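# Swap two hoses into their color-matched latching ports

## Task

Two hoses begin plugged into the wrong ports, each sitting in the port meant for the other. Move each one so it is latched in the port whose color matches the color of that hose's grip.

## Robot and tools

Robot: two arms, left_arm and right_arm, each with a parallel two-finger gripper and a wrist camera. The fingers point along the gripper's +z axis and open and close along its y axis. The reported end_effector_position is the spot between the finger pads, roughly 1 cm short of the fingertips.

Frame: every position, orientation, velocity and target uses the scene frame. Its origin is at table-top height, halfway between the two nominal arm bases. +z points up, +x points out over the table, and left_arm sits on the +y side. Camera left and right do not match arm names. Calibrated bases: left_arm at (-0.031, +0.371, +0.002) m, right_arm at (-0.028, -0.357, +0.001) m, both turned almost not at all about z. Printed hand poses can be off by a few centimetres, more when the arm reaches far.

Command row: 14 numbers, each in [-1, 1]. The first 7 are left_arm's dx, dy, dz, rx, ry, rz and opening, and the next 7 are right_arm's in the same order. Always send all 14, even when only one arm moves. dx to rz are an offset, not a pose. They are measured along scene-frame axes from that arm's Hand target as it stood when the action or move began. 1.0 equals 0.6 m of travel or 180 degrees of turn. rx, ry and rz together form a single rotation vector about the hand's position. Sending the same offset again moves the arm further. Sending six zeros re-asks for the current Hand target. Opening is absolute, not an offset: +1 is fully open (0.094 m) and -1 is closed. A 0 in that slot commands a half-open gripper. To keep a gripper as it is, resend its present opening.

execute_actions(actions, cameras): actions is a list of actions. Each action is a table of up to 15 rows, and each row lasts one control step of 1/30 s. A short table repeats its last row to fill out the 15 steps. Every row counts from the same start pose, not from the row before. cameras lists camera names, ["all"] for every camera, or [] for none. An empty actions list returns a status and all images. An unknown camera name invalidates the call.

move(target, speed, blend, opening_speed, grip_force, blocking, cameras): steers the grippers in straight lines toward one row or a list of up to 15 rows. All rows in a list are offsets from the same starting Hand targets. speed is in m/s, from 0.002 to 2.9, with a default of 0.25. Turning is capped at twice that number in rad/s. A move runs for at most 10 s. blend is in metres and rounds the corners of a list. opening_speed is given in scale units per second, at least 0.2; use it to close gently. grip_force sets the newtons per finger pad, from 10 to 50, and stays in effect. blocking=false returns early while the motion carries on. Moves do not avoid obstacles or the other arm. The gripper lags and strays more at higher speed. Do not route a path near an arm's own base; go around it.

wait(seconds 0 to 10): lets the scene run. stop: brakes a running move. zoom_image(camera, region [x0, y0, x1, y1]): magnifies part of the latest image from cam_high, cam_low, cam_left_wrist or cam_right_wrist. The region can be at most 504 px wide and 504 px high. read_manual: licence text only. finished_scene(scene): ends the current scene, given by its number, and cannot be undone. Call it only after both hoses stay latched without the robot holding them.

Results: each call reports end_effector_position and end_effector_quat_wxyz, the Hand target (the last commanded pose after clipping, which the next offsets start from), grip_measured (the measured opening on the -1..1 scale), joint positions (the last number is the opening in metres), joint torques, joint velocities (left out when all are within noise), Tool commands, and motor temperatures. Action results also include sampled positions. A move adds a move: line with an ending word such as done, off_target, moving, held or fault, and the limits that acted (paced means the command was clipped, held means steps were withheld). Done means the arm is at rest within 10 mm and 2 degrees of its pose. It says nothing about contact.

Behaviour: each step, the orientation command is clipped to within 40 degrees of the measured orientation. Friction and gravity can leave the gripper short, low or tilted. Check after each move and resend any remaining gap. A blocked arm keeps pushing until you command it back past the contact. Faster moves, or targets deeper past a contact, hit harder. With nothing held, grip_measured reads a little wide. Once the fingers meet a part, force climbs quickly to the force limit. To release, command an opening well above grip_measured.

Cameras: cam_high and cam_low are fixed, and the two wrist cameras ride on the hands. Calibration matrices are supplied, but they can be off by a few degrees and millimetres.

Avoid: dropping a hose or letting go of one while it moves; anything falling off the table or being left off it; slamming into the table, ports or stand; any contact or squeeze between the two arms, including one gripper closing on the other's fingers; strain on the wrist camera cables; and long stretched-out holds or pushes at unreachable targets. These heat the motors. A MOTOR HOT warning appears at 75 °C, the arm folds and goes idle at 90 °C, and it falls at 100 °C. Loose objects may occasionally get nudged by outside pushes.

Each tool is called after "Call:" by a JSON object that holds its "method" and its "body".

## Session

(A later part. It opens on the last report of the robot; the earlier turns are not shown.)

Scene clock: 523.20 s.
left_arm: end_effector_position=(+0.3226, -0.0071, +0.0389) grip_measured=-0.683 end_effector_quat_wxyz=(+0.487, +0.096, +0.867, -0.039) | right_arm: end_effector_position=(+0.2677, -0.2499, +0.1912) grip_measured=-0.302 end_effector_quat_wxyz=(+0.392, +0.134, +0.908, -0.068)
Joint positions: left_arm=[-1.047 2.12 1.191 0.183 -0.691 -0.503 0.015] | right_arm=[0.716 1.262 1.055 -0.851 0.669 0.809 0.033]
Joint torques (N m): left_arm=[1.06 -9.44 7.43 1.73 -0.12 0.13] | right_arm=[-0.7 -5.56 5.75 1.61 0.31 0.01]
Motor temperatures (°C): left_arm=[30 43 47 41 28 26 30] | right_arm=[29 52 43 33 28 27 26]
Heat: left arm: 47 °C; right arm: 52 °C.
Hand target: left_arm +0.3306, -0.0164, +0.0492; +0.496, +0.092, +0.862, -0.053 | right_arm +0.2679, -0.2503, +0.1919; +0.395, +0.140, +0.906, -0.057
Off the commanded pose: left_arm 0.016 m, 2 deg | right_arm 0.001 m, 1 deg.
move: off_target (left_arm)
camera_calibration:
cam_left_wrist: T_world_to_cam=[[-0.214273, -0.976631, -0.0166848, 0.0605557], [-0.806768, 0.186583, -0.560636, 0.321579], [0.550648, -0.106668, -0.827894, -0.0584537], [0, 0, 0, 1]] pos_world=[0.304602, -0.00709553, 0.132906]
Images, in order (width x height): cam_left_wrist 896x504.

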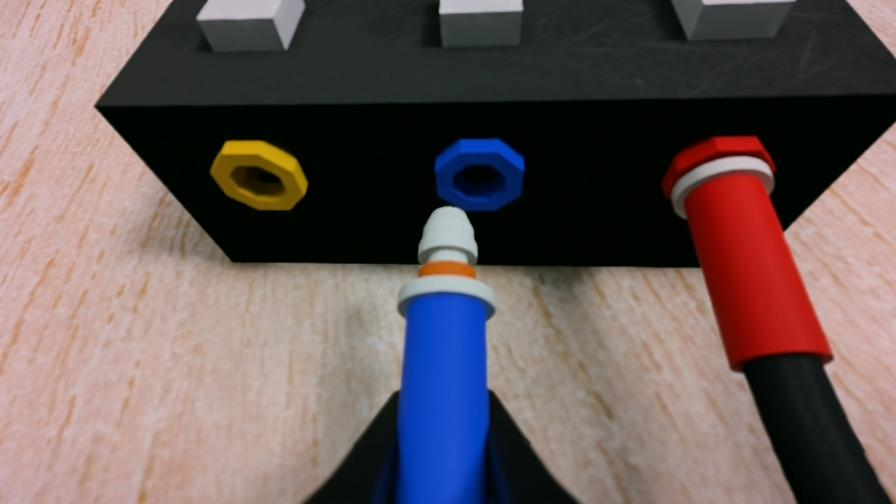

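Call:
{"method": "move", "body": {"target": [0.0065,-0.0115,0,0,0,0,-1,0,0,0,0,0,0,-0.3], "speed": 0.06, "cameras": ["cam_left_wrist"]}}

Scene clock: 529.93 s.
left_arm: end_effector_position=(+0.3273, -0.0155, +0.0401) grip_measured=-0.683 end_effector_quat_wxyz=(+0.489, +0.095, +0.866, -0.043) | right_arm: end_effector_position=(+0.2677, -0.2499, +0.1912) grip_measured=-0.302 end_effector_quat_wxyz=(+0.392, +0.134, +0.908, -0.068)
Joint positions: left_arm=[-1.047 2.144 1.232 0.177 -0.689 -0.502 0.015] | right_arm=[0.716 1.262 1.055 -0.851 0.669 0.809 0.033]
Joint torques (N m): left_arm=[1.02 -9.7 7.51 1.65 -0.14 0.11] | right_arm=[-0.7 -5.56 5.74 1.62 0.31 0.02]
Heat: left arm: 47 °C; right arm: 50 °C.
Hand target: left_arm +0.3345, -0.0235, +0.0494; +0.497, +0.092, +0.862, -0.053 | right_arm +0.2679, -0.2503, +0.1919; +0.395, +0.140, +0.906, -0.057
Off the commanded pose: left_arm 0.014 m, 2 deg | right_arm 0.001 m, 1 deg.
move: off_target (left_arm)
camera_calibration:
cam_left_wrist: T_world_to_cam=[[-0.215755, -0.976402, -0.00945787, 0.0535528], [-0.804035, 0.183146, -0.565672, 0.326871], [0.554056, -0.114442, -0.824576, -0.0623399], [0, 0, 0, 1]] pos_world=[0.30891, -0.0147105, 0.134005]
Images, in order (width x height): cam_left_wrist 896x504.

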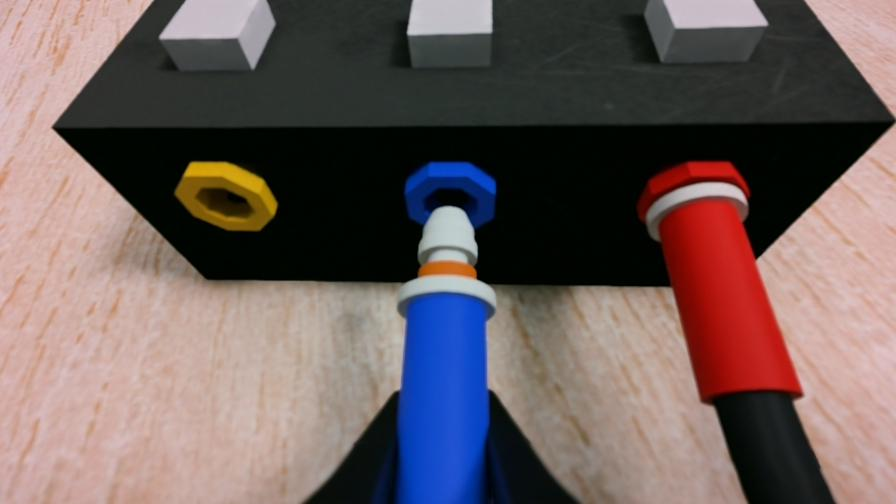

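Call:
{"method": "move", "body": {"target": [[0.045,-0.006,0.0,0,0,0,-1,0,0,0,0,0,0,-0.3],[0.18,-0.04,0.0,-0.016,-0.06,0.01,-1,0,0,0,0,0,0,-0.3]], "speed": 0.06, "blend": [0.01,0], "cameras": ["cam_left_wrist"]}}

Scene clock: 537.83 s.
left_arm: end_effector_position=(+0.3418, -0.0223, +0.0217) grip_measured=-0.683 end_effector_quat_wxyz=(+0.488, +0.162, +0.858, +0.027) | right_arm: end_effector_position=(+0.2677, -0.2499, +0.1912) grip_measured=-0.302 end_effector_quat_wxyz=(+0.392, +0.134, +0.908, -0.068)
Joint positions: left_arm=[-1.04 2.25 1.342 0.13 -0.73 -0.339 0.015] | right_arm=[0.716 1.262 1.055 -0.851 0.669 0.809 0.033]
Joint torques (N m): left_arm=[13.01 -4.92 12.81 4.13 0.16 0.38] | right_arm=[-0.69 -5.55 5.74 1.62 0.31 0.02]
Heat: left arm: 47 °C; right arm: 49 °C.
Hand target: left_arm +0.4426, -0.0473, +0.0493; +0.578, +0.070, +0.811, -0.058 | right_arm +0.2679, -0.2503, +0.1919; +0.395, +0.140, +0.906, -0.057
Off the commanded pose: left_arm 0.107 m, 19 deg | right_arm 0.001 m, 1 deg.
move: off_target (left_arm)
camera_calibration:
cam_left_wrist: T_world_to_cam=[[-0.260121, -0.945532, -0.195719, 0.0697645], [-0.777681, 0.325297, -0.537953, 0.322926], [0.572319, 0.0122743, -0.819939, -0.0897867], [0, 0, 0, 1]] pos_world=[0.320667, -0.0379802, 0.113753]
Images, in order (width x height): cam_left_wrist 896x504.

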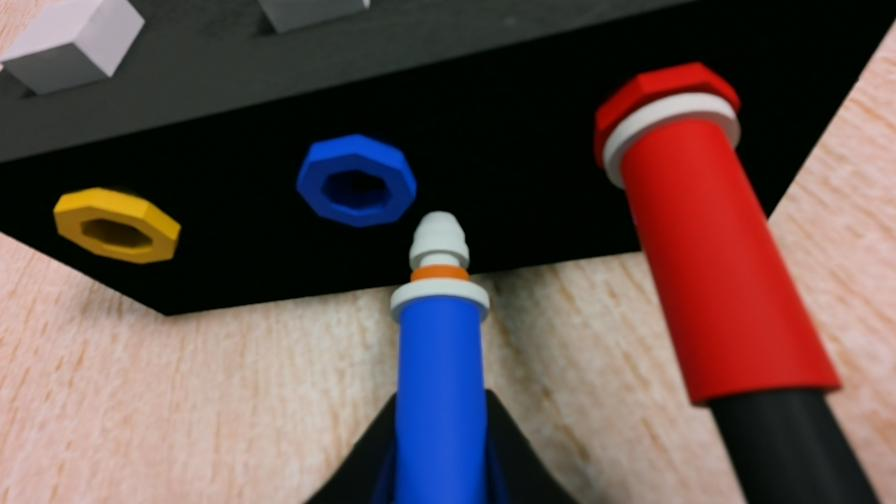

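Call:
{"method": "move", "body": {"target": [[-0.2377,0.0622,0.035,0.016,0.06,-0.01,-1,0,0,0,0,0,0,-0.3],[-0.2,0.044,0.0,0.016,0.06,-0.01,-1,0,0,0,0,0,0,-0.3]], "speed": 0.12, "cameras": ["cam_left_wrist"]}}

Scene clock: 543.80 s.
left_arm: end_effector_position=(+0.3135, -0.0093, +0.0344) grip_measured=-0.683 end_effector_quat_wxyz=(+0.482, +0.100, +0.870, -0.034) | right_arm: end_effector_position=(+0.2677, -0.2499, +0.1912) grip_measured=-0.302 end_effector_quat_wxyz=(+0.392, +0.134, +0.908, -0.068)
Joint positions: left_arm=[-1.069 2.124 1.19 0.159 -0.706 -0.522 0.015] | right_arm=[0.716 1.262 1.055 -0.851 0.669 0.809 0.033]
Joint torques (N m): left_arm=[1.01 -9.92 7.54 1.78 -0.16 0.12] | right_arm=[-0.7 -5.56 5.74 1.61 0.31 0.01]
Motor temperatures (°C): left_arm=[31 46 48 47 28 26 30] | right_arm=[28 48 42 33 28 27 25]
Heat: left arm: 48 °C; right arm: 48 °C.
Hand target: left_arm +0.3226, -0.0209, +0.0493; +0.497, +0.092, +0.862, -0.053 | right_arm +0.2679, -0.2503, +0.1919; +0.395, +0.140, +0.906, -0.057
Off the commanded pose: left_arm 0.021 m, 3 deg | right_arm 0.001 m, 1 deg.
move: off_target (left_arm)
camera_calibration:
cam_left_wrist: T_world_to_cam=[[-0.215389, -0.976121, -0.0282017, 0.0571224], [-0.811155, 0.194918, -0.551393, 0.313254], [0.543723, -0.0958879, -0.833769, -0.0549669], [0, 0, 0, 1]] pos_world=[0.296288, -0.0105711, 0.128507]
Images, in order (width x height): cam_left_wrist 896x504.

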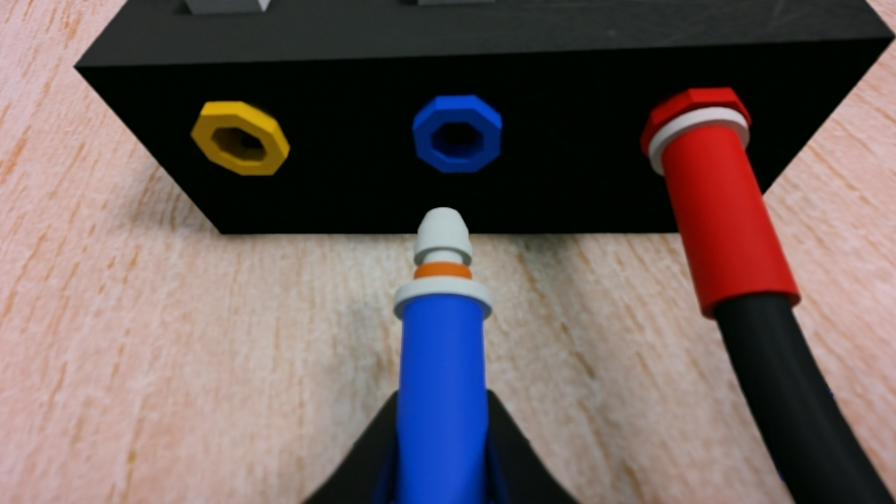

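Call:
{"method": "move", "body": {"target": [[0.0,-0.01,0.06,0,0,0,-1,0,0,0,0,0,0,-0.3],[0.01,-0.01,0.0,0,0,0,-1,0,0,0,0,0,0,-0.3]], "speed": 0.1, "cameras": ["cam_left_wrist"]}}

Scene clock: 548.90 s.
left_arm: end_effector_position=(+0.3238, -0.0245, +0.0447) grip_measured=-0.683 end_effector_quat_wxyz=(+0.490, +0.094, +0.865, -0.045) | right_arm: end_effector_position=(+0.2677, -0.2499, +0.1912) grip_measured=-0.302 end_effector_quat_wxyz=(+0.392, +0.134, +0.908, -0.068)
Joint positions: left_arm=[-1.065 2.152 1.267 0.143 -0.702 -0.517 0.015] | right_arm=[0.716 1.262 1.055 -0.851 0.669 0.809 0.033]
Joint torques (N m): left_arm=[1.18 -10.26 5.31 1.82 -0.15 0.12] | right_arm=[-0.72 -5.57 5.74 1.62 0.31 0.02]
Heat: left arm: 48 °C; right arm: 47 °C.
Hand target: left_arm +0.3286, -0.0269, +0.0493; +0.496, +0.092, +0.862, -0.053 | right_arm +0.2679, -0.2503, +0.1919; +0.395, +0.140, +0.906, -0.057
Off the commanded pose: left_arm 0.007 m, 1 deg | right_arm 0.001 m, 1 deg.
move: done
camera_calibration:
cam_left_wrist: T_world_to_cam=[[-0.216693, -0.976217, -0.00661626, 0.0441952], [-0.802763, 0.18204, -0.567832, 0.327981], [0.555532, -0.117734, -0.823118, -0.0582252], [0, 0, 0, 1]] pos_world=[0.305214, -0.0234165, 0.138604]
Images, in order (width x height): cam_left_wrist 896x504.

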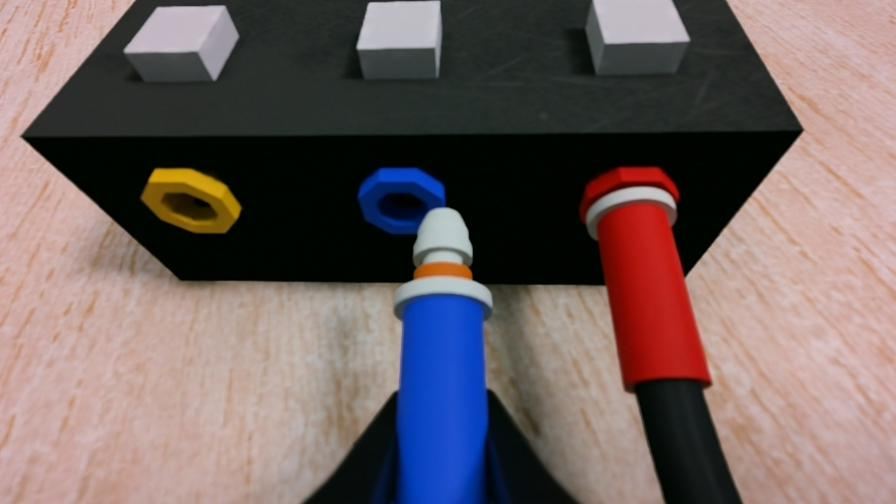

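Call:
{"method": "move", "body": {"target": [0.004,0.033,-0.0095,0,0,0,-1,0,0,0,0,0,0,-0.3], "speed": 0.1, "cameras": ["cam_left_wrist"]}}

Scene clock: 554.23 s.
left_arm: end_effector_position=(+0.3276, -0.0067, +0.0283) grip_measured=-0.683 end_effector_quat_wxyz=(+0.487, +0.095, +0.867, -0.042) | right_arm: end_effector_position=(+0.2677, -0.2499, +0.1912) grip_measured=-0.302 end_effector_quat_wxyz=(+0.392, +0.134, +0.908, -0.068)
Joint positions: left_arm=[-1.035 2.152 1.188 0.226 -0.68 -0.495 0.015] | right_arm=[0.716 1.262 1.055 -0.851 0.669 0.809 0.033]
Joint torques (N m): left_arm=[1.16 -12.6 4.16 1.75 -0.15 0.14] | right_arm=[-0.69 -5.56 5.75 1.62 0.31 0.01]
Heat: left arm: 49 °C; right arm: 47 °C.
Hand target: left_arm +0.3310, -0.0071, +0.0436; +0.497, +0.092, +0.862, -0.053 | right_arm +0.2679, -0.2503, +0.1919; +0.395, +0.140, +0.906, -0.057
Off the commanded pose: left_arm 0.016 m, 2 deg | right_arm 0.001 m, 1 deg.
move: off_target (left_arm)
camera_calibration:
cam_left_wrist: T_world_to_cam=[[-0.214804, -0.97658, -0.012269, 0.0618699], [-0.807131, 0.184578, -0.560776, 0.319718], [0.549908, -0.110555, -0.827876, -0.0697502], [0, 0, 0, 1]] pos_world=[0.309701, -0.00630332, 0.122305]
Images, in order (width x height): cam_left_wrist 896x504.

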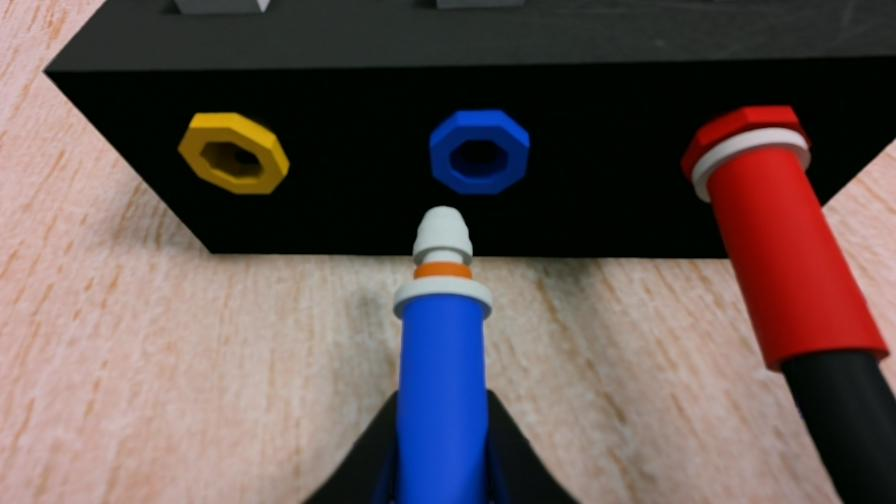

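Call:
{"method": "move", "body": {"target": [[-0.002,-0.0135,0.065,0,0,0,-1,0,0,0,0,0,0,-0.3],[-0.002,-0.0135,0.002,0,0,0,-1,0,0,0,0,0,0,-0.3]], "speed": 0.1, "cameras": ["cam_left_wrist"]}}

Scene clock: 560.87 s.
left_arm: end_effector_position=(+0.3309, -0.0123, +0.0433) grip_measured=-0.683 end_effector_quat_wxyz=(+0.491, +0.092, +0.865, -0.047) | right_arm: end_effector_position=(+0.2677, -0.2499, +0.1912) grip_measured=-0.302 end_effector_quat_wxyz=(+0.392, +0.134, +0.908, -0.068)
Joint positions: left_arm=[-1.035 2.133 1.222 0.19 -0.679 -0.495 0.015] | right_arm=[0.716 1.262 1.055 -0.851 0.669 0.809 0.033]
Joint torques (N m): left_arm=[-0.1 -10 4.48 1.86 -0.25 0.04] | right_arm=[-0.7 -5.55 5.74 1.62 0.31 0.01]
Motor temperatures (°C): left_arm=[31 51 47 43 28 26 30] | right_arm=[28 46 41 33 28 27 25]
Heat: left arm: 51 °C; right arm: 46 °C.
Hand target: left_arm +0.3297, -0.0152, +0.0447; +0.496, +0.092, +0.862, -0.053 | right_arm +0.2679, -0.2503, +0.1919; +0.395, +0.140, +0.906, -0.057
Off the commanded pose: left_arm 0.004 m, 1 deg | right_arm 0.001 m, 1 deg.
move: done
camera_calibration:
cam_left_wrist: T_world_to_cam=[[-0.215054, -0.976602, -0.000849638, 0.056881], [-0.80254, 0.17722, -0.569669, 0.330609], [0.55649, -0.121828, -0.821874, -0.062275], [0, 0, 0, 1]] pos_world=[0.312215, -0.0106275, 0.137204]
Images, in order (width x height): cam_left_wrist 896x504.

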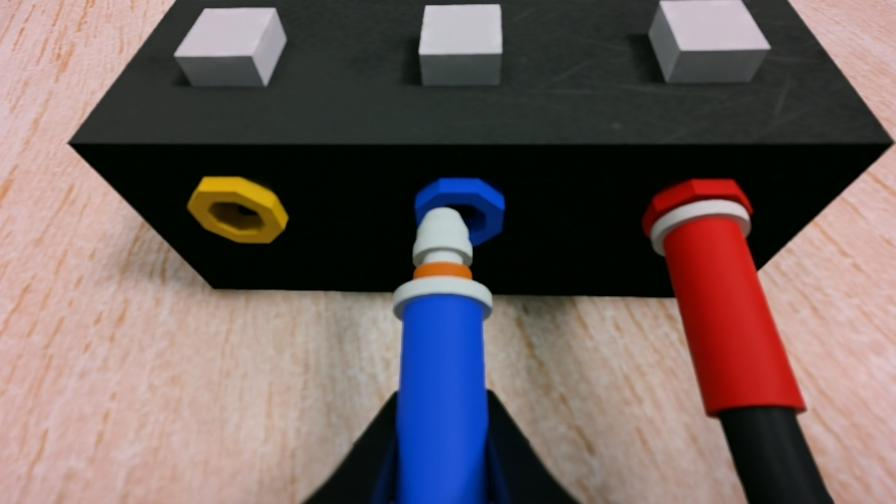

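Call:
{"method": "move", "body": {"target": [[-0.002,-0.0085,0.055,0,0,0,-1,0,0,0,0,0,0,-0.3],[-0.002,-0.0085,-0.009,0,0,0,-1,0,0,0,0,0,0,-0.3]], "speed": 0.1, "cameras": ["cam_left_wrist"]}}

Scene clock: 565.50 s.
left_arm: end_effector_position=(+0.3304, -0.0179, +0.0385) grip_measured=-0.683 end_effector_quat_wxyz=(+0.490, +0.096, +0.865, -0.048) | right_arm: end_effector_position=(+0.2677, -0.2499, +0.1912) grip_measured=-0.302 end_effector_quat_wxyz=(+0.392, +0.134, +0.908, -0.068)
Joint positions: left_arm=[-1.042 2.156 1.239 0.193 -0.679 -0.495 0.015] | right_arm=[0.716 1.262 1.055 -0.851 0.669 0.809 0.033]
Joint torques (N m): left_arm=[-0.32 -10.04 4.37 1.84 -0.32 -0.03] | right_arm=[-0.69 -5.57 5.74 1.62 0.31 0.02]
Heat: left arm: 51 °C; right arm: 46 °C.
Hand target: left_arm +0.3286, -0.0204, +0.0395; +0.497, +0.092, +0.862, -0.053 | right_arm +0.2679, -0.2503, +0.1919; +0.395, +0.140, +0.906, -0.057
Off the commanded pose: left_arm 0.003 m, 1 deg | right_arm 0.001 m, 1 deg.
move: done
camera_calibration:
cam_left_wrist: T_world_to_cam=[[-0.22143, -0.975173, -0.00269639, 0.0534833], [-0.802174, 0.183718, -0.568123, 0.328349], [0.554513, -0.123636, -0.822939, -0.0659622], [0, 0, 0, 1]] pos_world=[0.311813, -0.0163236, 0.132404]
Images, in order (width x height): cam_left_wrist 896x504.

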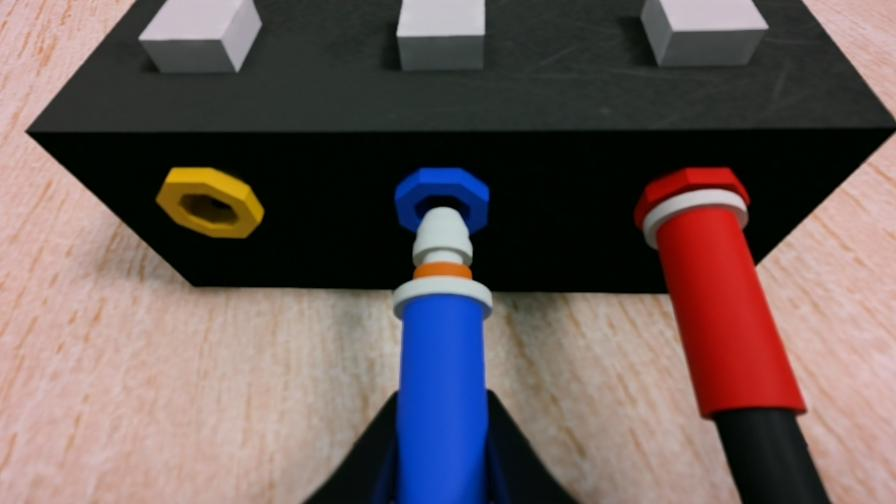

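Call:
{"method": "move", "body": {"target": [0.03,-0.005,0.001,0,0,0,-1,0,0,0,0,0,0,-0.3], "speed": 0.06, "cameras": ["cam_left_wrist"]}}

Scene clock: 570.37 s.
left_arm: end_effector_position=(+0.3355, -0.0157, +0.0294) grip_measured=-0.683 end_effector_quat_wxyz=(+0.486, +0.098, +0.868, -0.041) | right_arm: end_effector_position=(+0.2677, -0.2499, +0.1912) grip_measured=-0.302 end_effector_quat_wxyz=(+0.392, +0.134, +0.908, -0.068)
Joint positions: left_arm=[-1.03 2.182 1.249 0.198 -0.673 -0.484 0.015] | right_arm=[0.716 1.262 1.055 -0.851 0.669 0.809 0.033]
Joint torques (N m): left_arm=[1.65 -9.8 7.66 1.76 -0.11 0.13] | right_arm=[-0.69 -5.56 5.76 1.62 0.32 0.02]
Heat: left arm: 51 °C; right arm: 45 °C.
Hand target: left_arm +0.3465, -0.0234, +0.0401; +0.497, +0.092, +0.862, -0.053 | right_arm +0.2679, -0.2503, +0.1919; +0.395, +0.140, +0.906, -0.057
Off the commanded pose: left_arm 0.017 m, 2 deg | right_arm 0.001 m, 1 deg.
move: off_target (left_arm)
camera_calibration:
cam_left_wrist: T_world_to_cam=[[-0.219206, -0.97554, -0.0164107, 0.0564531], [-0.806722, 0.190682, -0.55932, 0.328293], [0.548769, -0.109368, -0.828789, -0.0737723], [0, 0, 0, 1]] pos_world=[0.3177, -0.0155954, 0.123406]
Images, in order (width x height): cam_left_wrist 896x504.

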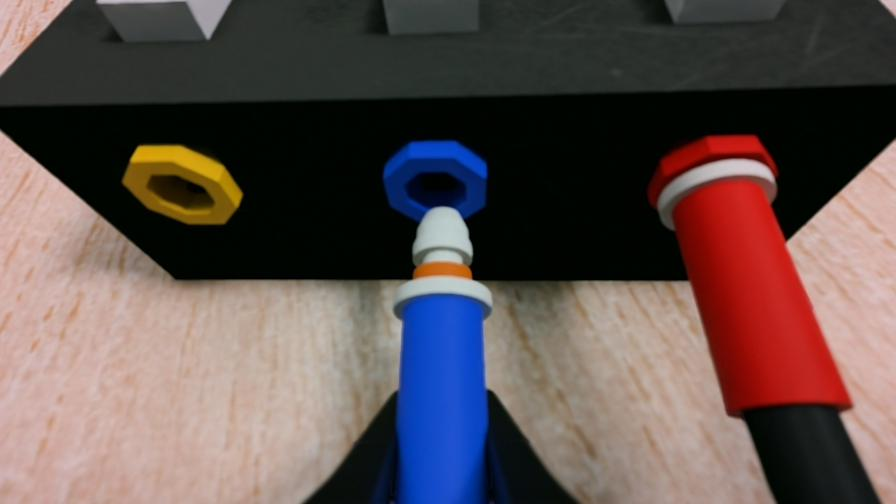

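Call:
{"method": "move", "body": {"target": [-0.003,0.003,0.018,0,0,0,-1,0,0,0,0,0,0,-0.3], "speed": 0.06, "cameras": ["cam_left_wrist"]}}

Scene clock: 575.53 s.
left_arm: end_effector_position=(+0.3357, -0.0139, +0.0281) grip_measured=-0.683 end_effector_quat_wxyz=(+0.484, +0.099, +0.869, -0.037) | right_arm: end_effector_position=(+0.2677, -0.2499, +0.1912) grip_measured=-0.302 end_effector_quat_wxyz=(+0.392, +0.134, +0.908, -0.068)
Joint positions: left_arm=[-1.027 2.182 1.249 0.19 -0.673 -0.484 0.015] | right_arm=[0.716 1.262 1.055 -0.851 0.669 0.809 0.033]
Joint torques (N m): left_arm=[1.29 -12.33 7.43 1.55 -0.13 0.12] | right_arm=[-0.69 -5.56 5.74 1.61 0.3 0.02]
Heat: left arm: 52 °C; right arm: 45 °C.
Hand target: left_arm +0.3447, -0.0216, +0.0509; +0.497, +0.092, +0.861, -0.053 | right_arm +0.2679, -0.2503, +0.1919; +0.395, +0.140, +0.906, -0.057
Off the commanded pose: left_arm 0.026 m, 3 deg | right_arm 0.001 m, 1 deg.
move: off_target (left_arm)
camera_calibration:
cam_left_wrist: T_world_to_cam=[[-0.217726, -0.975743, -0.0228352, 0.0578628], [-0.809553, 0.193612, -0.5542, 0.328224], [0.545178, -0.102177, -0.83207, -0.0733311], [0, 0, 0, 1]] pos_world=[0.318291, -0.0145818, 0.122206]
Images, in order (width x height): cam_left_wrist 896x504.

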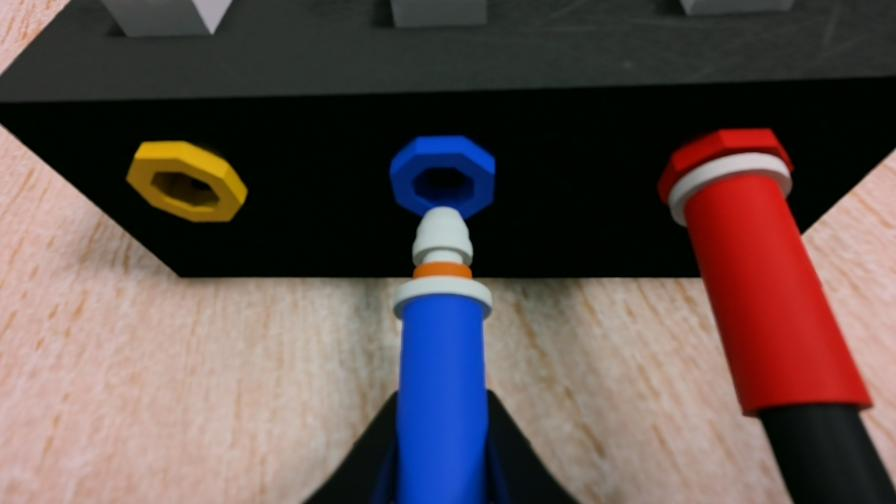

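Call:
{"method": "move", "body": {"target": [[-0.0145,0.0043,0.065,0,0,0,-1,0,0,0,0,0,0,-0.3],[-0.0145,0.0043,-0.0173,0,0,0,-1,0,0,0,0,0,0,-0.3]], "speed": 0.1, "cameras": ["cam_left_wrist"]}}

Scene clock: 583.57 s.
left_arm: end_effector_position=(+0.3389, -0.0186, +0.0495) grip_measured=-0.683 end_effector_quat_wxyz=(+0.500, +0.087, +0.860, -0.053) | right_arm: end_effector_position=(+0.2677, -0.2499, +0.1912) grip_measured=-0.302 end_effector_quat_wxyz=(+0.392, +0.134, +0.908, -0.068)
Joint positions: left_arm=[-1.03 2.15 1.254 0.206 -0.683 -0.484 0.015] | right_arm=[0.716 1.262 1.055 -0.851 0.669 0.809 0.033]
Joint torques (N m): left_arm=[0.13 -9.2 4.14 1.79 -0.12 0] | right_arm=[-0.69 -5.56 5.74 1.62 0.31 0.02]
Motor temperatures (°C): left_arm=[30 56 47 41 28 26 30] | right_arm=[27 44 41 33 27 27 25]
Heat: left arm: 56 °C; right arm: 44 °C.
Hand target: left_arm +0.3360, -0.0190, +0.0405; +0.497, +0.092, +0.862, -0.053 | right_arm +0.2679, -0.2503, +0.1919; +0.395, +0.140, +0.906, -0.057
Off the commanded pose: left_arm 0.009 m, 1 deg | right_arm 0.001 m, 1 deg.
move: done
camera_calibration:
cam_left_wrist: T_world_to_cam=[[-0.21213, -0.977179, 0.0110408, 0.0508284], [-0.791053, 0.165069, -0.589056, 0.338484], [0.573791, -0.13369, -0.808016, -0.0692082], [0, 0, 0, 1]] pos_world=[0.318252, -0.0154574, 0.142904]
Images, in order (width x height): cam_left_wrist 896x504.

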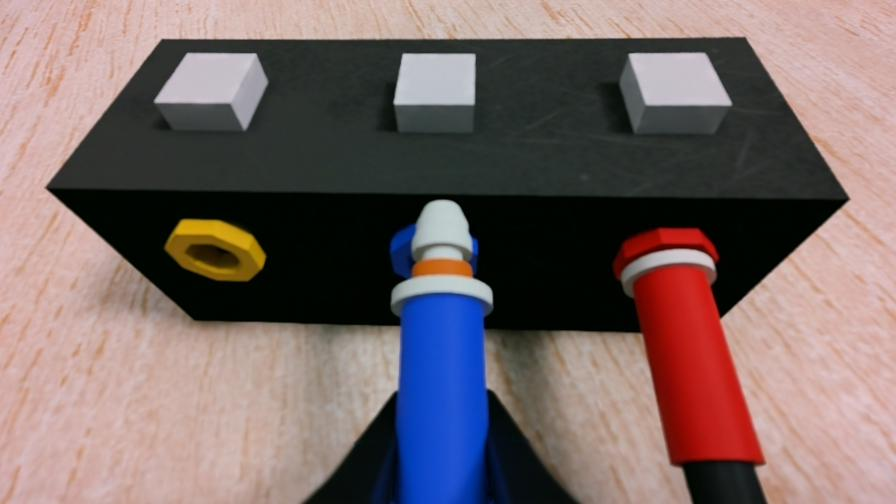

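Call:
{"method": "move", "body": {"target": [[-0.03,0.004,0.055,0,0,0,-1,0,0,0,0,0,0,-0.3],[-0.0123,-0.0023,-0.0017,0,0,0,-1,0,0,0,0,0,0,-0.3]], "speed": 0.1, "cameras": ["cam_left_wrist"]}}

Scene clock: 588.50 s.
left_arm: end_effector_position=(+0.3237, -0.0224, +0.0374) grip_measured=-0.683 end_effector_quat_wxyz=(+0.490, +0.100, +0.864, -0.049) | right_arm: end_effector_position=(+0.2677, -0.2499, +0.1912) grip_measured=-0.302 end_effector_quat_wxyz=(+0.392, +0.134, +0.908, -0.068)
Joint positions: left_arm=[-1.06 2.159 1.237 0.193 -0.689 -0.5 0.015] | right_arm=[0.716 1.262 1.055 -0.851 0.669 0.809 0.033]
Joint torques (N m): left_arm=[1.44 -10.21 4.48 1.84 -0.22 0.03] | right_arm=[-0.69 -5.56 5.74 1.61 0.31 0.02]
Motor temperatures (°C): left_arm=[30 56 47 41 28 26 30] | right_arm=[27 44 41 33 27 27 25]
Heat: left arm: 56 °C; right arm: 44 °C.
Hand target: left_arm +0.3286, -0.0204, +0.0394; +0.497, +0.092, +0.862, -0.053 | right_arm +0.2679, -0.2503, +0.1919; +0.395, +0.140, +0.906, -0.057
Off the commanded pose: left_arm 0.006 m, 1 deg | right_arm 0.001 m, 1 deg.
move: done
camera_calibration:
cam_left_wrist: T_world_to_cam=[[-0.229315, -0.973341, -0.00474662, 0.0503022], [-0.799352, 0.191102, -0.569664, 0.322538], [0.555384, -0.126838, -0.821864, -0.0642108], [0, 0, 0, 1]] pos_world=[0.305018, -0.0208209, 0.131204]
Images, in order (width x height): cam_left_wrist 896x504.

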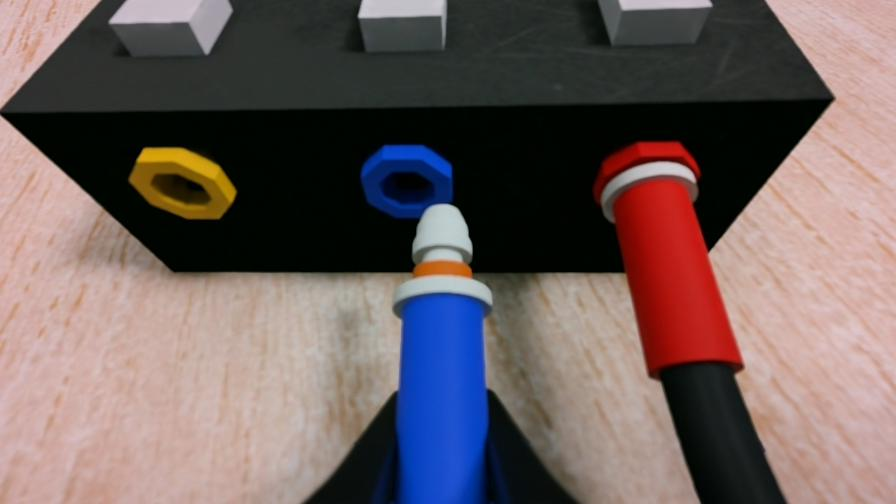

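Call:
{"method": "move", "body": {"target": [[0.003,0.026,0.06,0,0,0,-1,0,0,0,0,0,0,-0.3],[0.003,0.01,0.0035,0,0,0,-1,0,0,0,0,0,0,-0.3]], "speed": 0.1, "cameras": ["cam_left_wrist"]}}

Scene clock: 595.17 s.
left_arm: end_effector_position=(+0.3310, -0.0106, +0.0384) grip_measured=-0.683 end_effector_quat_wxyz=(+0.490, +0.094, +0.866, -0.045) | right_arm: end_effector_position=(+0.2677, -0.2499, +0.1912) grip_measured=-0.302 end_effector_quat_wxyz=(+0.392, +0.134, +0.908, -0.068)
Joint positions: left_arm=[-1.033 2.142 1.213 0.204 -0.679 -0.491 0.015] | right_arm=[0.716 1.262 1.055 -0.851 0.669 0.809 0.033]
Joint torques (N m): left_arm=[-0.03 -10.14 4.64 1.83 -0.23 0.03] | right_arm=[-0.69 -5.56 5.75 1.61 0.31 0.01]
Motor temperatures (°C): left_arm=[30 57 46 41 28 26 30] | right_arm=[27 44 41 33 27 27 25]
Heat: left arm: 57 °C; right arm: 44 °C.
Hand target: left_arm +0.3305, -0.0144, +0.0415; +0.497, +0.092, +0.862, -0.053 | right_arm +0.2679, -0.2503, +0.1919; +0.395, +0.140, +0.906, -0.057
Off the commanded pose: left_arm 0.005 m, 1 deg | right_arm 0.001 m, 1 deg.
move: done
camera_calibration:
cam_left_wrist: T_world_to_cam=[[-0.215408, -0.976507, -0.00583548, 0.058774], [-0.803059, 0.180541, -0.567892, 0.327739], [0.555604, -0.117642, -0.823082, -0.0658005], [0, 0, 0, 1]] pos_world=[0.312413, -0.00951792, 0.132304]
Images, in order (width x height): cam_left_wrist 896x504.

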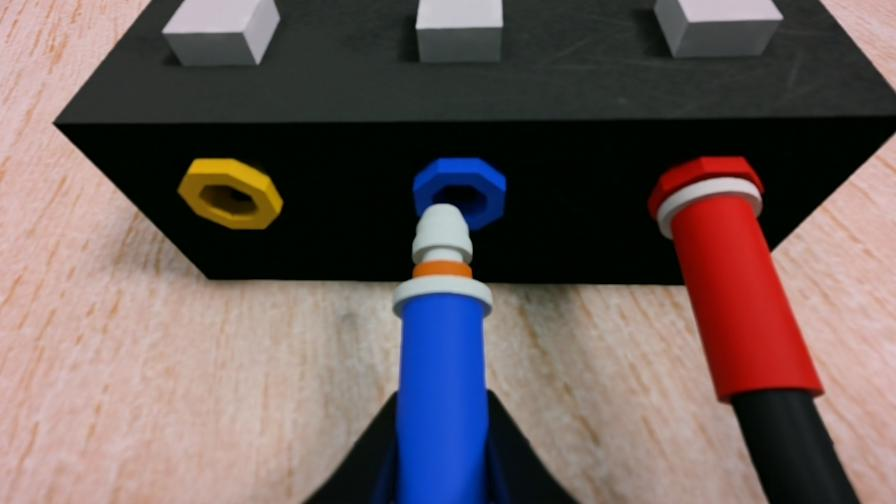

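Call:
{"method": "move", "body": {"target": [[0.0,0.002,0.06,0,0,0,-1,0,0,0,0,0,0,-0.3],[0.0,-0.0085,0.0015,0,0,0,-1,0,0,0,0,0,0,-0.3]], "speed": 0.1, "cameras": ["cam_left_wrist"]}}

Scene clock: 600.57 s.
left_arm: end_effector_position=(+0.3278, -0.0098, +0.0321) grip_measured=-0.683 end_effector_quat_wxyz=(+0.483, +0.100, +0.869, -0.038) | right_arm: end_effector_position=(+0.2677, -0.2499, +0.1912) grip_measured=-0.302 end_effector_quat_wxyz=(+0.392, +0.134, +0.908, -0.068)
Joint positions: left_arm=[-1.038 2.149 1.213 0.188 -0.679 -0.491 0.015] | right_arm=[0.716 1.262 1.055 -0.851 0.669 0.809 0.033]
Joint torques (N m): left_arm=[-0.2 -10.04 6.3 1.81 -0.29 -0.03] | right_arm=[-0.72 -5.56 5.75 1.62 0.32 0.02]
Motor temperatures (°C): left_arm=[30 57 46 41 28 26 30] | right_arm=[27 43 41 33 27 27 25]
Heat: left arm: 57 °C; right arm: 43 °C.
Hand target: left_arm +0.3304, -0.0195, +0.0424; +0.496, +0.092, +0.862, -0.053 | right_arm +0.2679, -0.2503, +0.1919; +0.395, +0.140, +0.906, -0.057
Off the commanded pose: left_arm 0.014 m, 3 deg | right_arm 0.001 m, 1 deg.
move: off_target (left_arm)
camera_calibration:
cam_left_wrist: T_world_to_cam=[[-0.220022, -0.975221, -0.0231139, 0.0609886], [-0.809208, 0.195697, -0.553971, 0.323137], [0.544768, -0.103182, -0.832215, -0.0651418], [0, 0, 0, 1]] pos_world=[0.310391, -0.0104812, 0.126206]
Images, in order (width x height): cam_left_wrist 896x504.

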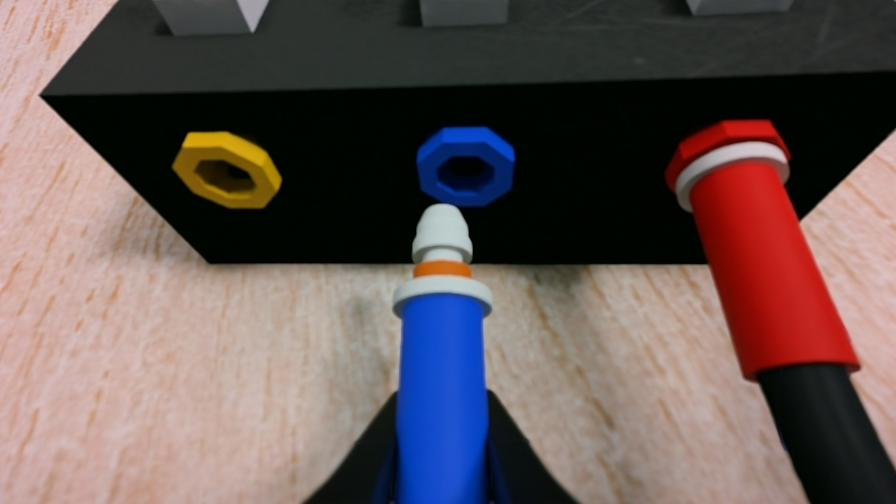

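Call:
{"method": "move", "body": {"target": [[0,0.0277,-0.0048,0,0,0,-1,0,0,0,0,0,0,-0.3],[0,0.0027,0.0169,0,0,0,-1,0,0,0,0,0,0,-0.3],[0,-0.0156,-0.0048,0,0,0,-1,0,0,0,0,0,0,-0.3],[0,0.0027,-0.0198,0,0,0,-1,0,0,0,0,0,0,-0.3],[0,0.0152,-0.0048,0,0,0,-1,0,0,0,0,0,0,-0.3],[0,0.0027,0.0052,0,0,0,-1,0,0,0,0,0,0,-0.3],[0,-0.0056,-0.0048,0,0,0,-1,0,0,0,0,0,0,-0.3],[0,0.0027,-0.0115,0,0,0,-1,0,0,0,0,0,0,-0.3],[0,0.0077,-0.0048,0,0,0,-1,0,0,0,0,0,0,-0.3],[0,0.0027,-0.0006,0,0,0,-1,0,0,0,0,0,0,-0.3],[0,0.0027,-0.0048,0,0,0,-1,0,0,0,0,0,0,-0.3]], "speed": 0.08, "blend": 0.001, "cameras": ["cam_left_wrist"]}}

Scene clock: 609.93 s.
left_arm: end_effector_position=(+0.3267, -0.0131, +0.0250) grip_measured=-0.683 end_effector_quat_wxyz=(+0.486, +0.101, +0.867, -0.041) | right_arm: end_effector_position=(+0.2677, -0.2499, +0.1912) grip_measured=-0.302 end_effector_quat_wxyz=(+0.392, +0.134, +0.908, -0.068)
Joint positions: left_arm=[-1.043 2.172 1.21 0.221 -0.68 -0.491 0.015] | right_arm=[0.716 1.262 1.055 -0.851 0.669 0.809 0.033]
Joint torques (N m): left_arm=[0.5 -11.62 5.75 1.66 -0.26 -0.01] | right_arm=[-0.7 -5.55 5.75 1.61 0.31 0.02]
Motor temperatures (°C): left_arm=[30 57 45 41 28 26 30] | right_arm=[27 43 41 33 27 27 25]
Heat: left arm: 57 °C; right arm: 43 °C.
Hand target: left_arm +0.3305, -0.0179, +0.0397; +0.497, +0.092, +0.861, -0.053 | right_arm +0.2679, -0.2503, +0.1919; +0.395, +0.140, +0.906, -0.057
Off the commanded pose: left_arm 0.016 m, 2 deg | right_arm 0.001 m, 1 deg.
move: off_target (left_arm)
camera_calibration:
cam_left_wrist: T_world_to_cam=[[-0.224367, -0.97433, -0.018468, 0.0587493], [-0.805854, 0.19616, -0.558678, 0.317982], [0.547959, -0.110466, -0.829179, -0.0720335], [0, 0, 0, 1]] pos_world=[0.3089, -0.0130915, 0.119006]
Images, in order (width x height): cam_left_wrist 896x504.

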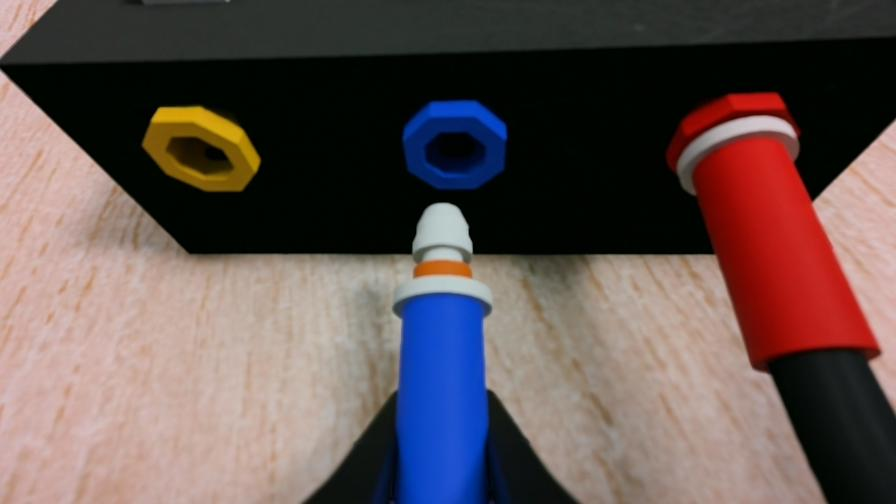

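Call:
{"method": "move", "body": {"target": [[0.0033,0.0193,0.0247,0,0,0,-1,0,0,0,0,0,0,-0.3],[0.0033,-0.0057,0.0464,0,0,0,-1,0,0,0,0,0,0,-0.3],[0.0033,-0.024,0.0247,0,0,0,-1,0,0,0,0,0,0,-0.3],[0.0033,-0.0057,0.0097,0,0,0,-1,0,0,0,0,0,0,-0.3],[0.0033,0.0068,0.0247,0,0,0,-1,0,0,0,0,0,0,-0.3],[0.0033,-0.0057,0.0347,0,0,0,-1,0,0,0,0,0,0,-0.3],[0.0033,-0.014,0.0247,0,0,0,-1,0,0,0,0,0,0,-0.3],[0.0033,-0.0057,0.018,0,0,0,-1,0,0,0,0,0,0,-0.3],[0.0033,-0.0007,0.0247,0,0,0,-1,0,0,0,0,0,0,-0.3],[0.0033,-0.0057,0.0289,0,0,0,-1,0,0,0,0,0,0,-0.3],[0.0033,-0.0057,0.0247,0,0,0,-1,0,0,0,0,0,0,-0.3]], "speed": 0.08, "blend": 0.001, "cameras": ["cam_left_wrist"]}}

Scene clock: 618.37 s.
left_arm: end_effector_position=(+0.3279, -0.0151, +0.0374) grip_measured=-0.683 end_effector_quat_wxyz=(+0.483, +0.103, +0.869, -0.038) | right_arm: end_effector_position=(+0.2677, -0.2499, +0.1912) grip_measured=-0.302 end_effector_quat_wxyz=(+0.392, +0.134, +0.908, -0.068)
Joint positions: left_arm=[-1.043 2.149 1.241 0.158 -0.68 -0.491 0.015] | right_arm=[0.716 1.262 1.055 -0.851 0.669 0.809 0.033]
Joint torques (N m): left_arm=[0.5 -11.62 6.22 1.69 -0.27 -0.01] | right_arm=[-0.7 -5.56 5.75 1.62 0.32 0.02]
Motor temperatures (°C): left_arm=[30 57 46 41 28 26 30] | right_arm=[27 43 41 33 27 27 25]
Heat: left arm: 57 °C; right arm: 43 °C.
Hand target: left_arm +0.3325, -0.0212, +0.0543; +0.496, +0.092, +0.862, -0.053 | right_arm +0.2679, -0.2503, +0.1919; +0.395, +0.140, +0.906, -0.057
Off the commanded pose: left_arm 0.019 m, 3 deg | right_arm 0.001 m, 1 deg.
move: off_target (left_arm)
camera_calibration:
cam_left_wrist: T_world_to_cam=[[-0.224885, -0.974066, -0.0249521, 0.0576405], [-0.808364, 0.200805, -0.553375, 0.326951], [0.544034, -0.104276, -0.832558, -0.0610868], [0, 0, 0, 1]] pos_world=[0.310492, -0.0158776, 0.131507]
Images, in order (width x height): cam_left_wrist 896x504.

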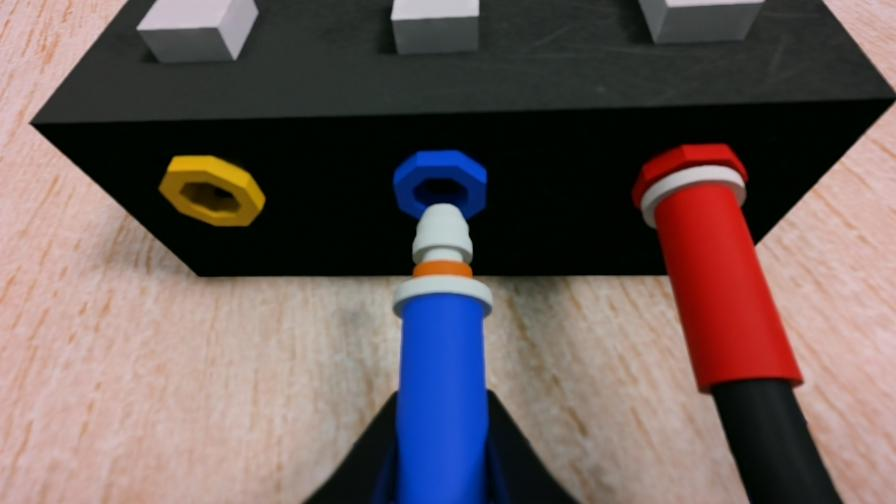

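Call:
{"method": "move", "body": {"target": [[0.0065,-0.0015,0.019,0,0,0,-1,0,0,0,0,0,0,-0.3],[0.013,-0.003,-0.001,0,0,0,-1,0,0,0,0,0,0,-0.3],[0.0195,-0.0044,0.017,0,0,0,-1,0,0,0,0,0,0,-0.3],[0.026,-0.0059,0.003,0,0,0,-1,0,0,0,0,0,0,-0.3],[0.026,-0.0059,0.012,0,0,0,-1,0,0,0,0,0,0,-0.3],[0.026,-0.0059,0.008,0,0,0,-1,0,0,0,0,0,0,-0.3]], "speed": 0.06, "blend": 0.001, "cameras": ["cam_left_wrist"]}}

Scene clock: 625.80 s.
left_arm: end_effector_position=(+0.3350, -0.0169, +0.0437) grip_measured=-0.683 end_effector_quat_wxyz=(+0.482, +0.102, +0.869, -0.037) | right_arm: end_effector_position=(+0.2677, -0.2499, +0.1912) grip_measured=-0.302 end_effector_quat_wxyz=(+0.392, +0.134, +0.908, -0.068)
Joint positions: left_arm=[-1.031 2.15 1.275 0.128 -0.671 -0.483 0.015] | right_arm=[0.716 1.262 1.055 -0.851 0.669 0.809 0.033]
Joint torques (N m): left_arm=[1.94 -10.18 8.01 1.78 -0.13 0.12] | right_arm=[-0.69 -5.56 5.75 1.62 0.31 0.01]
Motor temperatures (°C): left_arm=[30 59 45 41 28 26 30] | right_arm=[27 43 41 33 27 27 25]
Heat: left arm: 59 °C; right arm: 43 °C.
Hand target: left_arm +0.3481, -0.0247, +0.0591; +0.496, +0.092, +0.862, -0.053 | right_arm +0.2679, -0.2503, +0.1919; +0.395, +0.140, +0.906, -0.057
Off the commanded pose: left_arm 0.022 m, 3 deg | right_arm 0.001 m, 1 deg.
move: off_target (left_arm)
camera_calibration:
cam_left_wrist: T_world_to_cam=[[-0.223342, -0.974419, -0.0250268, 0.0571047], [-0.809944, 0.199806, -0.551423, 0.336987], [0.542318, -0.102886, -0.83385, -0.0591771], [0, 0, 0, 1]] pos_world=[0.317787, -0.0177766, 0.137907]
Images, in order (width x height): cam_left_wrist 896x504.

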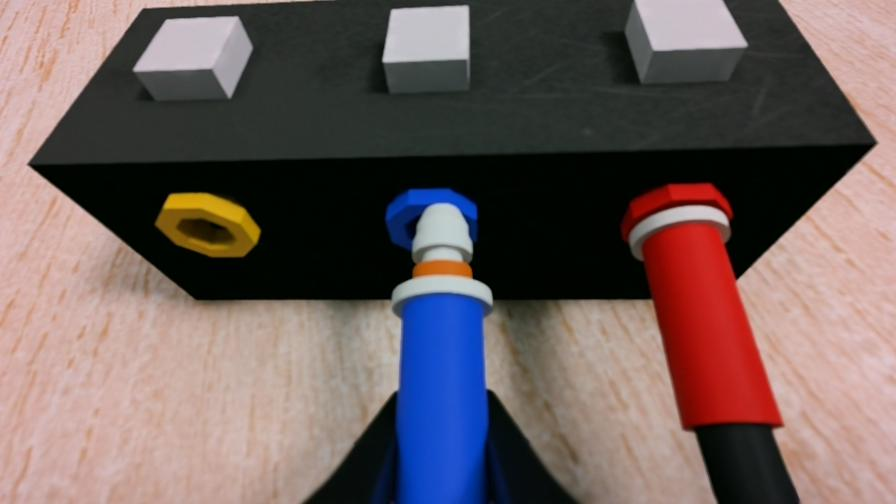

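Call:
{"method": "move", "body": {"target": [[0.006,0.012,-0.0075,0,0,0,-1,0,0,0,0,0,0,-0.3],[0.011,0.003,0.006,0,0,0,-1,0,0,0,0,0,0,-0.3],[0.011,-0.005,-0.0075,0,0,0,-1,0,0,0,0,0,0,-0.3],[0.011,0.003,-0.018,0,0,0,-1,0,0,0,0,0,0,-0.3],[0.011,0.008,-0.0075,0,0,0,-1,0,0,0,0,0,0,-0.3],[0.011,0.003,-0.001,0,0,0,-1,0,0,0,0,0,0,-0.3],[0.011,0.003,-0.0075,0,0,0,-1,0,0,0,0,0,0,-0.3]], "speed": 0.06, "blend": 0.001, "cameras": ["cam_left_wrist"]}}

Scene clock: 631.33 s.
left_arm: end_effector_position=(+0.3354, -0.0165, +0.0354) grip_measured=-0.683 end_effector_quat_wxyz=(+0.472, +0.113, +0.874, -0.031) | right_arm: end_effector_position=(+0.2677, -0.2499, +0.1912) grip_measured=-0.302 end_effector_quat_wxyz=(+0.392, +0.134, +0.908, -0.068)
Joint positions: left_arm=[-1.026 2.167 1.285 0.111 -0.656 -0.472 0.015] | right_arm=[0.716 1.262 1.055 -0.851 0.669 0.809 0.033]
Joint torques (N m): left_arm=[2.89 -10.54 7.28 2.09 -0.18 0.14] | right_arm=[-0.7 -5.56 5.74 1.62 0.32 0.02]
Motor temperatures (°C): left_arm=[30 58 46 41 28 26 30] | right_arm=[27 42 41 33 27 27 25]
Heat: left arm: 58 °C; right arm: 42 °C.
Hand target: left_arm +0.3547, -0.0231, +0.0547; +0.497, +0.092, +0.862, -0.053 | right_arm +0.2679, -0.2503, +0.1919; +0.395, +0.140, +0.906, -0.057
Off the commanded pose: left_arm 0.028 m, 5 deg | right_arm 0.001 m, 1 deg.
move: off_target (left_arm)
camera_calibration:
cam_left_wrist: T_world_to_cam=[[-0.235485, -0.970902, -0.0435368, 0.0622246], [-0.817806, 0.222159, -0.530884, 0.334871], [0.525109, -0.0894107, -0.846325, -0.0598777], [0, 0, 0, 1]] pos_world=[0.319955, -0.0193341, 0.129811]
Images, in order (width x height): cam_left_wrist 896x504.

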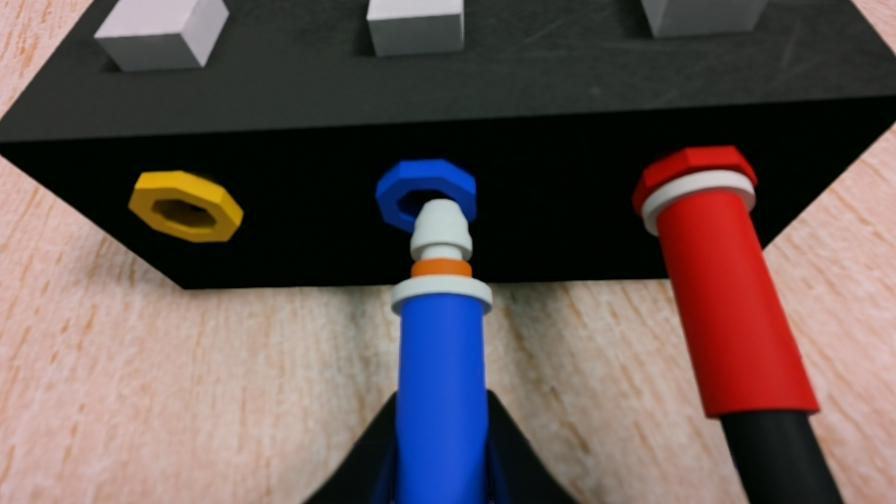

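Call:
{"method": "move", "body": {"target": [[-0.01,0.022,0.002,0,0,0,-1,0,0,0,0,0,0,-0.3],[0.0,0.015,0.0,0,0,0,-1,0,0,0,0,0,0,-0.3]], "speed": 0.05, "cameras": ["cam_left_wrist"]}}

Scene clock: 635.43 s.
left_arm: end_effector_position=(+0.3428, -0.0142, +0.0364) grip_measured=-0.683 end_effector_quat_wxyz=(+0.482, +0.105, +0.869, -0.045) | right_arm: end_effector_position=(+0.2677, -0.2499, +0.1912) grip_measured=-0.302 end_effector_quat_wxyz=(+0.392, +0.134, +0.908, -0.068)
Joint positions: left_arm=[-1.008 2.167 1.259 0.184 -0.641 -0.46 0.015] | right_arm=[0.716 1.262 1.055 -0.851 0.669 0.809 0.033]
Joint torques (N m): left_arm=[2.25 -11.89 6.48 1.69 -0.22 0.09] | right_arm=[-0.68 -5.55 5.75 1.62 0.31 0.01]
Motor temperatures (°C): left_arm=[30 57 46 41 28 26 30] | right_arm=[27 42 41 33 27 27 25]
Heat: left arm: 57 °C; right arm: 42 °C.
Hand target: left_arm +0.3547, -0.0140, +0.0547; +0.497, +0.092, +0.862, -0.053 | right_arm +0.2679, -0.2503, +0.1919; +0.395, +0.140, +0.906, -0.057
Off the commanded pose: left_arm 0.022 m, 3 deg | right_arm 0.001 m, 1 deg.
move: off_target (left_arm)
camera_calibration:
cam_left_wrist: T_world_to_cam=[[-0.234429, -0.972037, -0.0136831, 0.0647249], [-0.807938, 0.202641, -0.553329, 0.338144], [0.540629, -0.118661, -0.832851, -0.0690218], [0, 0, 0, 1]] pos_world=[0.325688, -0.0137971, 0.130505]
Images, in order (width x height): cam_left_wrist 896x504.

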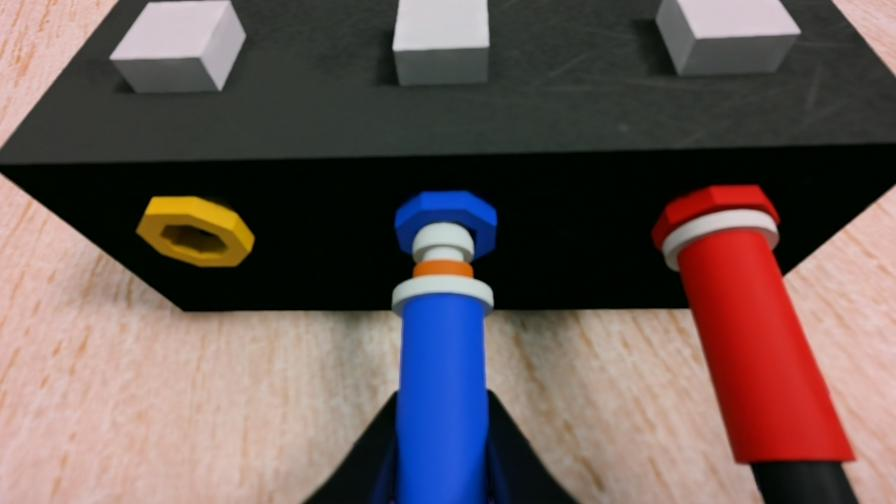

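Call:
{"method": "move", "body": {"target": [[0.065,-0.01,-0.005,-0.008,-0.03,0,-1,0,0,0,0,0,0,-0.3],[0.13,-0.02,-0.01,-0.016,-0.06,0.01,-1,0,0,0,0,0,0,-0.3]], "speed": 0.06, "blend": [0.01,0], "cameras": ["cam_left_wrist"]}}

Scene clock: 641.07 s.
left_arm: end_effector_position=(+0.3569, -0.0148, +0.0297) grip_measured=-0.688 end_effector_quat_wxyz=(+0.530, +0.132, +0.838, -0.001) | right_arm: end_effector_position=(+0.2677, -0.2499, +0.1912) grip_measured=-0.302 end_effector_quat_wxyz=(+0.392, +0.134, +0.908, -0.068)
Joint positions: left_arm=[-1.009 2.247 1.259 0.356 -0.732 -0.301 0.015] | right_arm=[0.716 1.262 1.055 -0.851 0.669 0.809 0.033]
Joint torques (N m): left_arm=[11.51 -5.19 12.34 3.31 0.6 0.28] | right_arm=[-0.69 -5.56 5.76 1.61 0.31 0.02]
Motor temperatures (°C): left_arm=[30 57 46 42 28 26 30] | right_arm=[27 42 41 33 27 27 25]
Heat: left arm: 57 °C; right arm: 42 °C.
Hand target: left_arm +0.4327, -0.0259, +0.0486; +0.578, +0.070, +0.811, -0.058 | right_arm +0.2679, -0.2503, +0.1919; +0.395, +0.140, +0.906, -0.057
Off the commanded pose: left_arm 0.079 m, 12 deg | right_arm 0.001 m, 1 deg.
move: off_target (left_arm)
camera_calibration:
cam_left_wrist: T_world_to_cam=[[-0.23249, -0.963831, -0.130298, 0.0702294], [-0.733263, 0.261712, -0.627561, 0.322366], [0.638963, -0.050359, -0.767587, -0.11832], [0, 0, 0, 1]] pos_world=[0.328309, -0.0226364, 0.120634]
Images, in order (width x height): cam_left_wrist 896x504.

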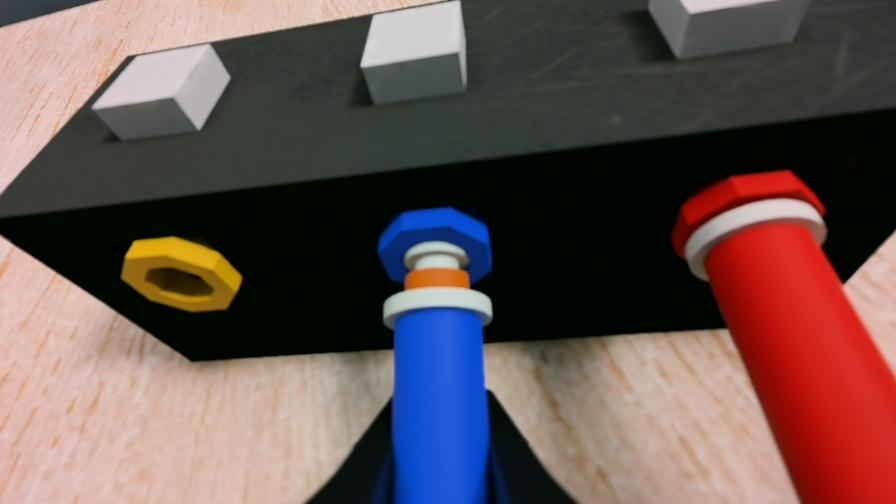

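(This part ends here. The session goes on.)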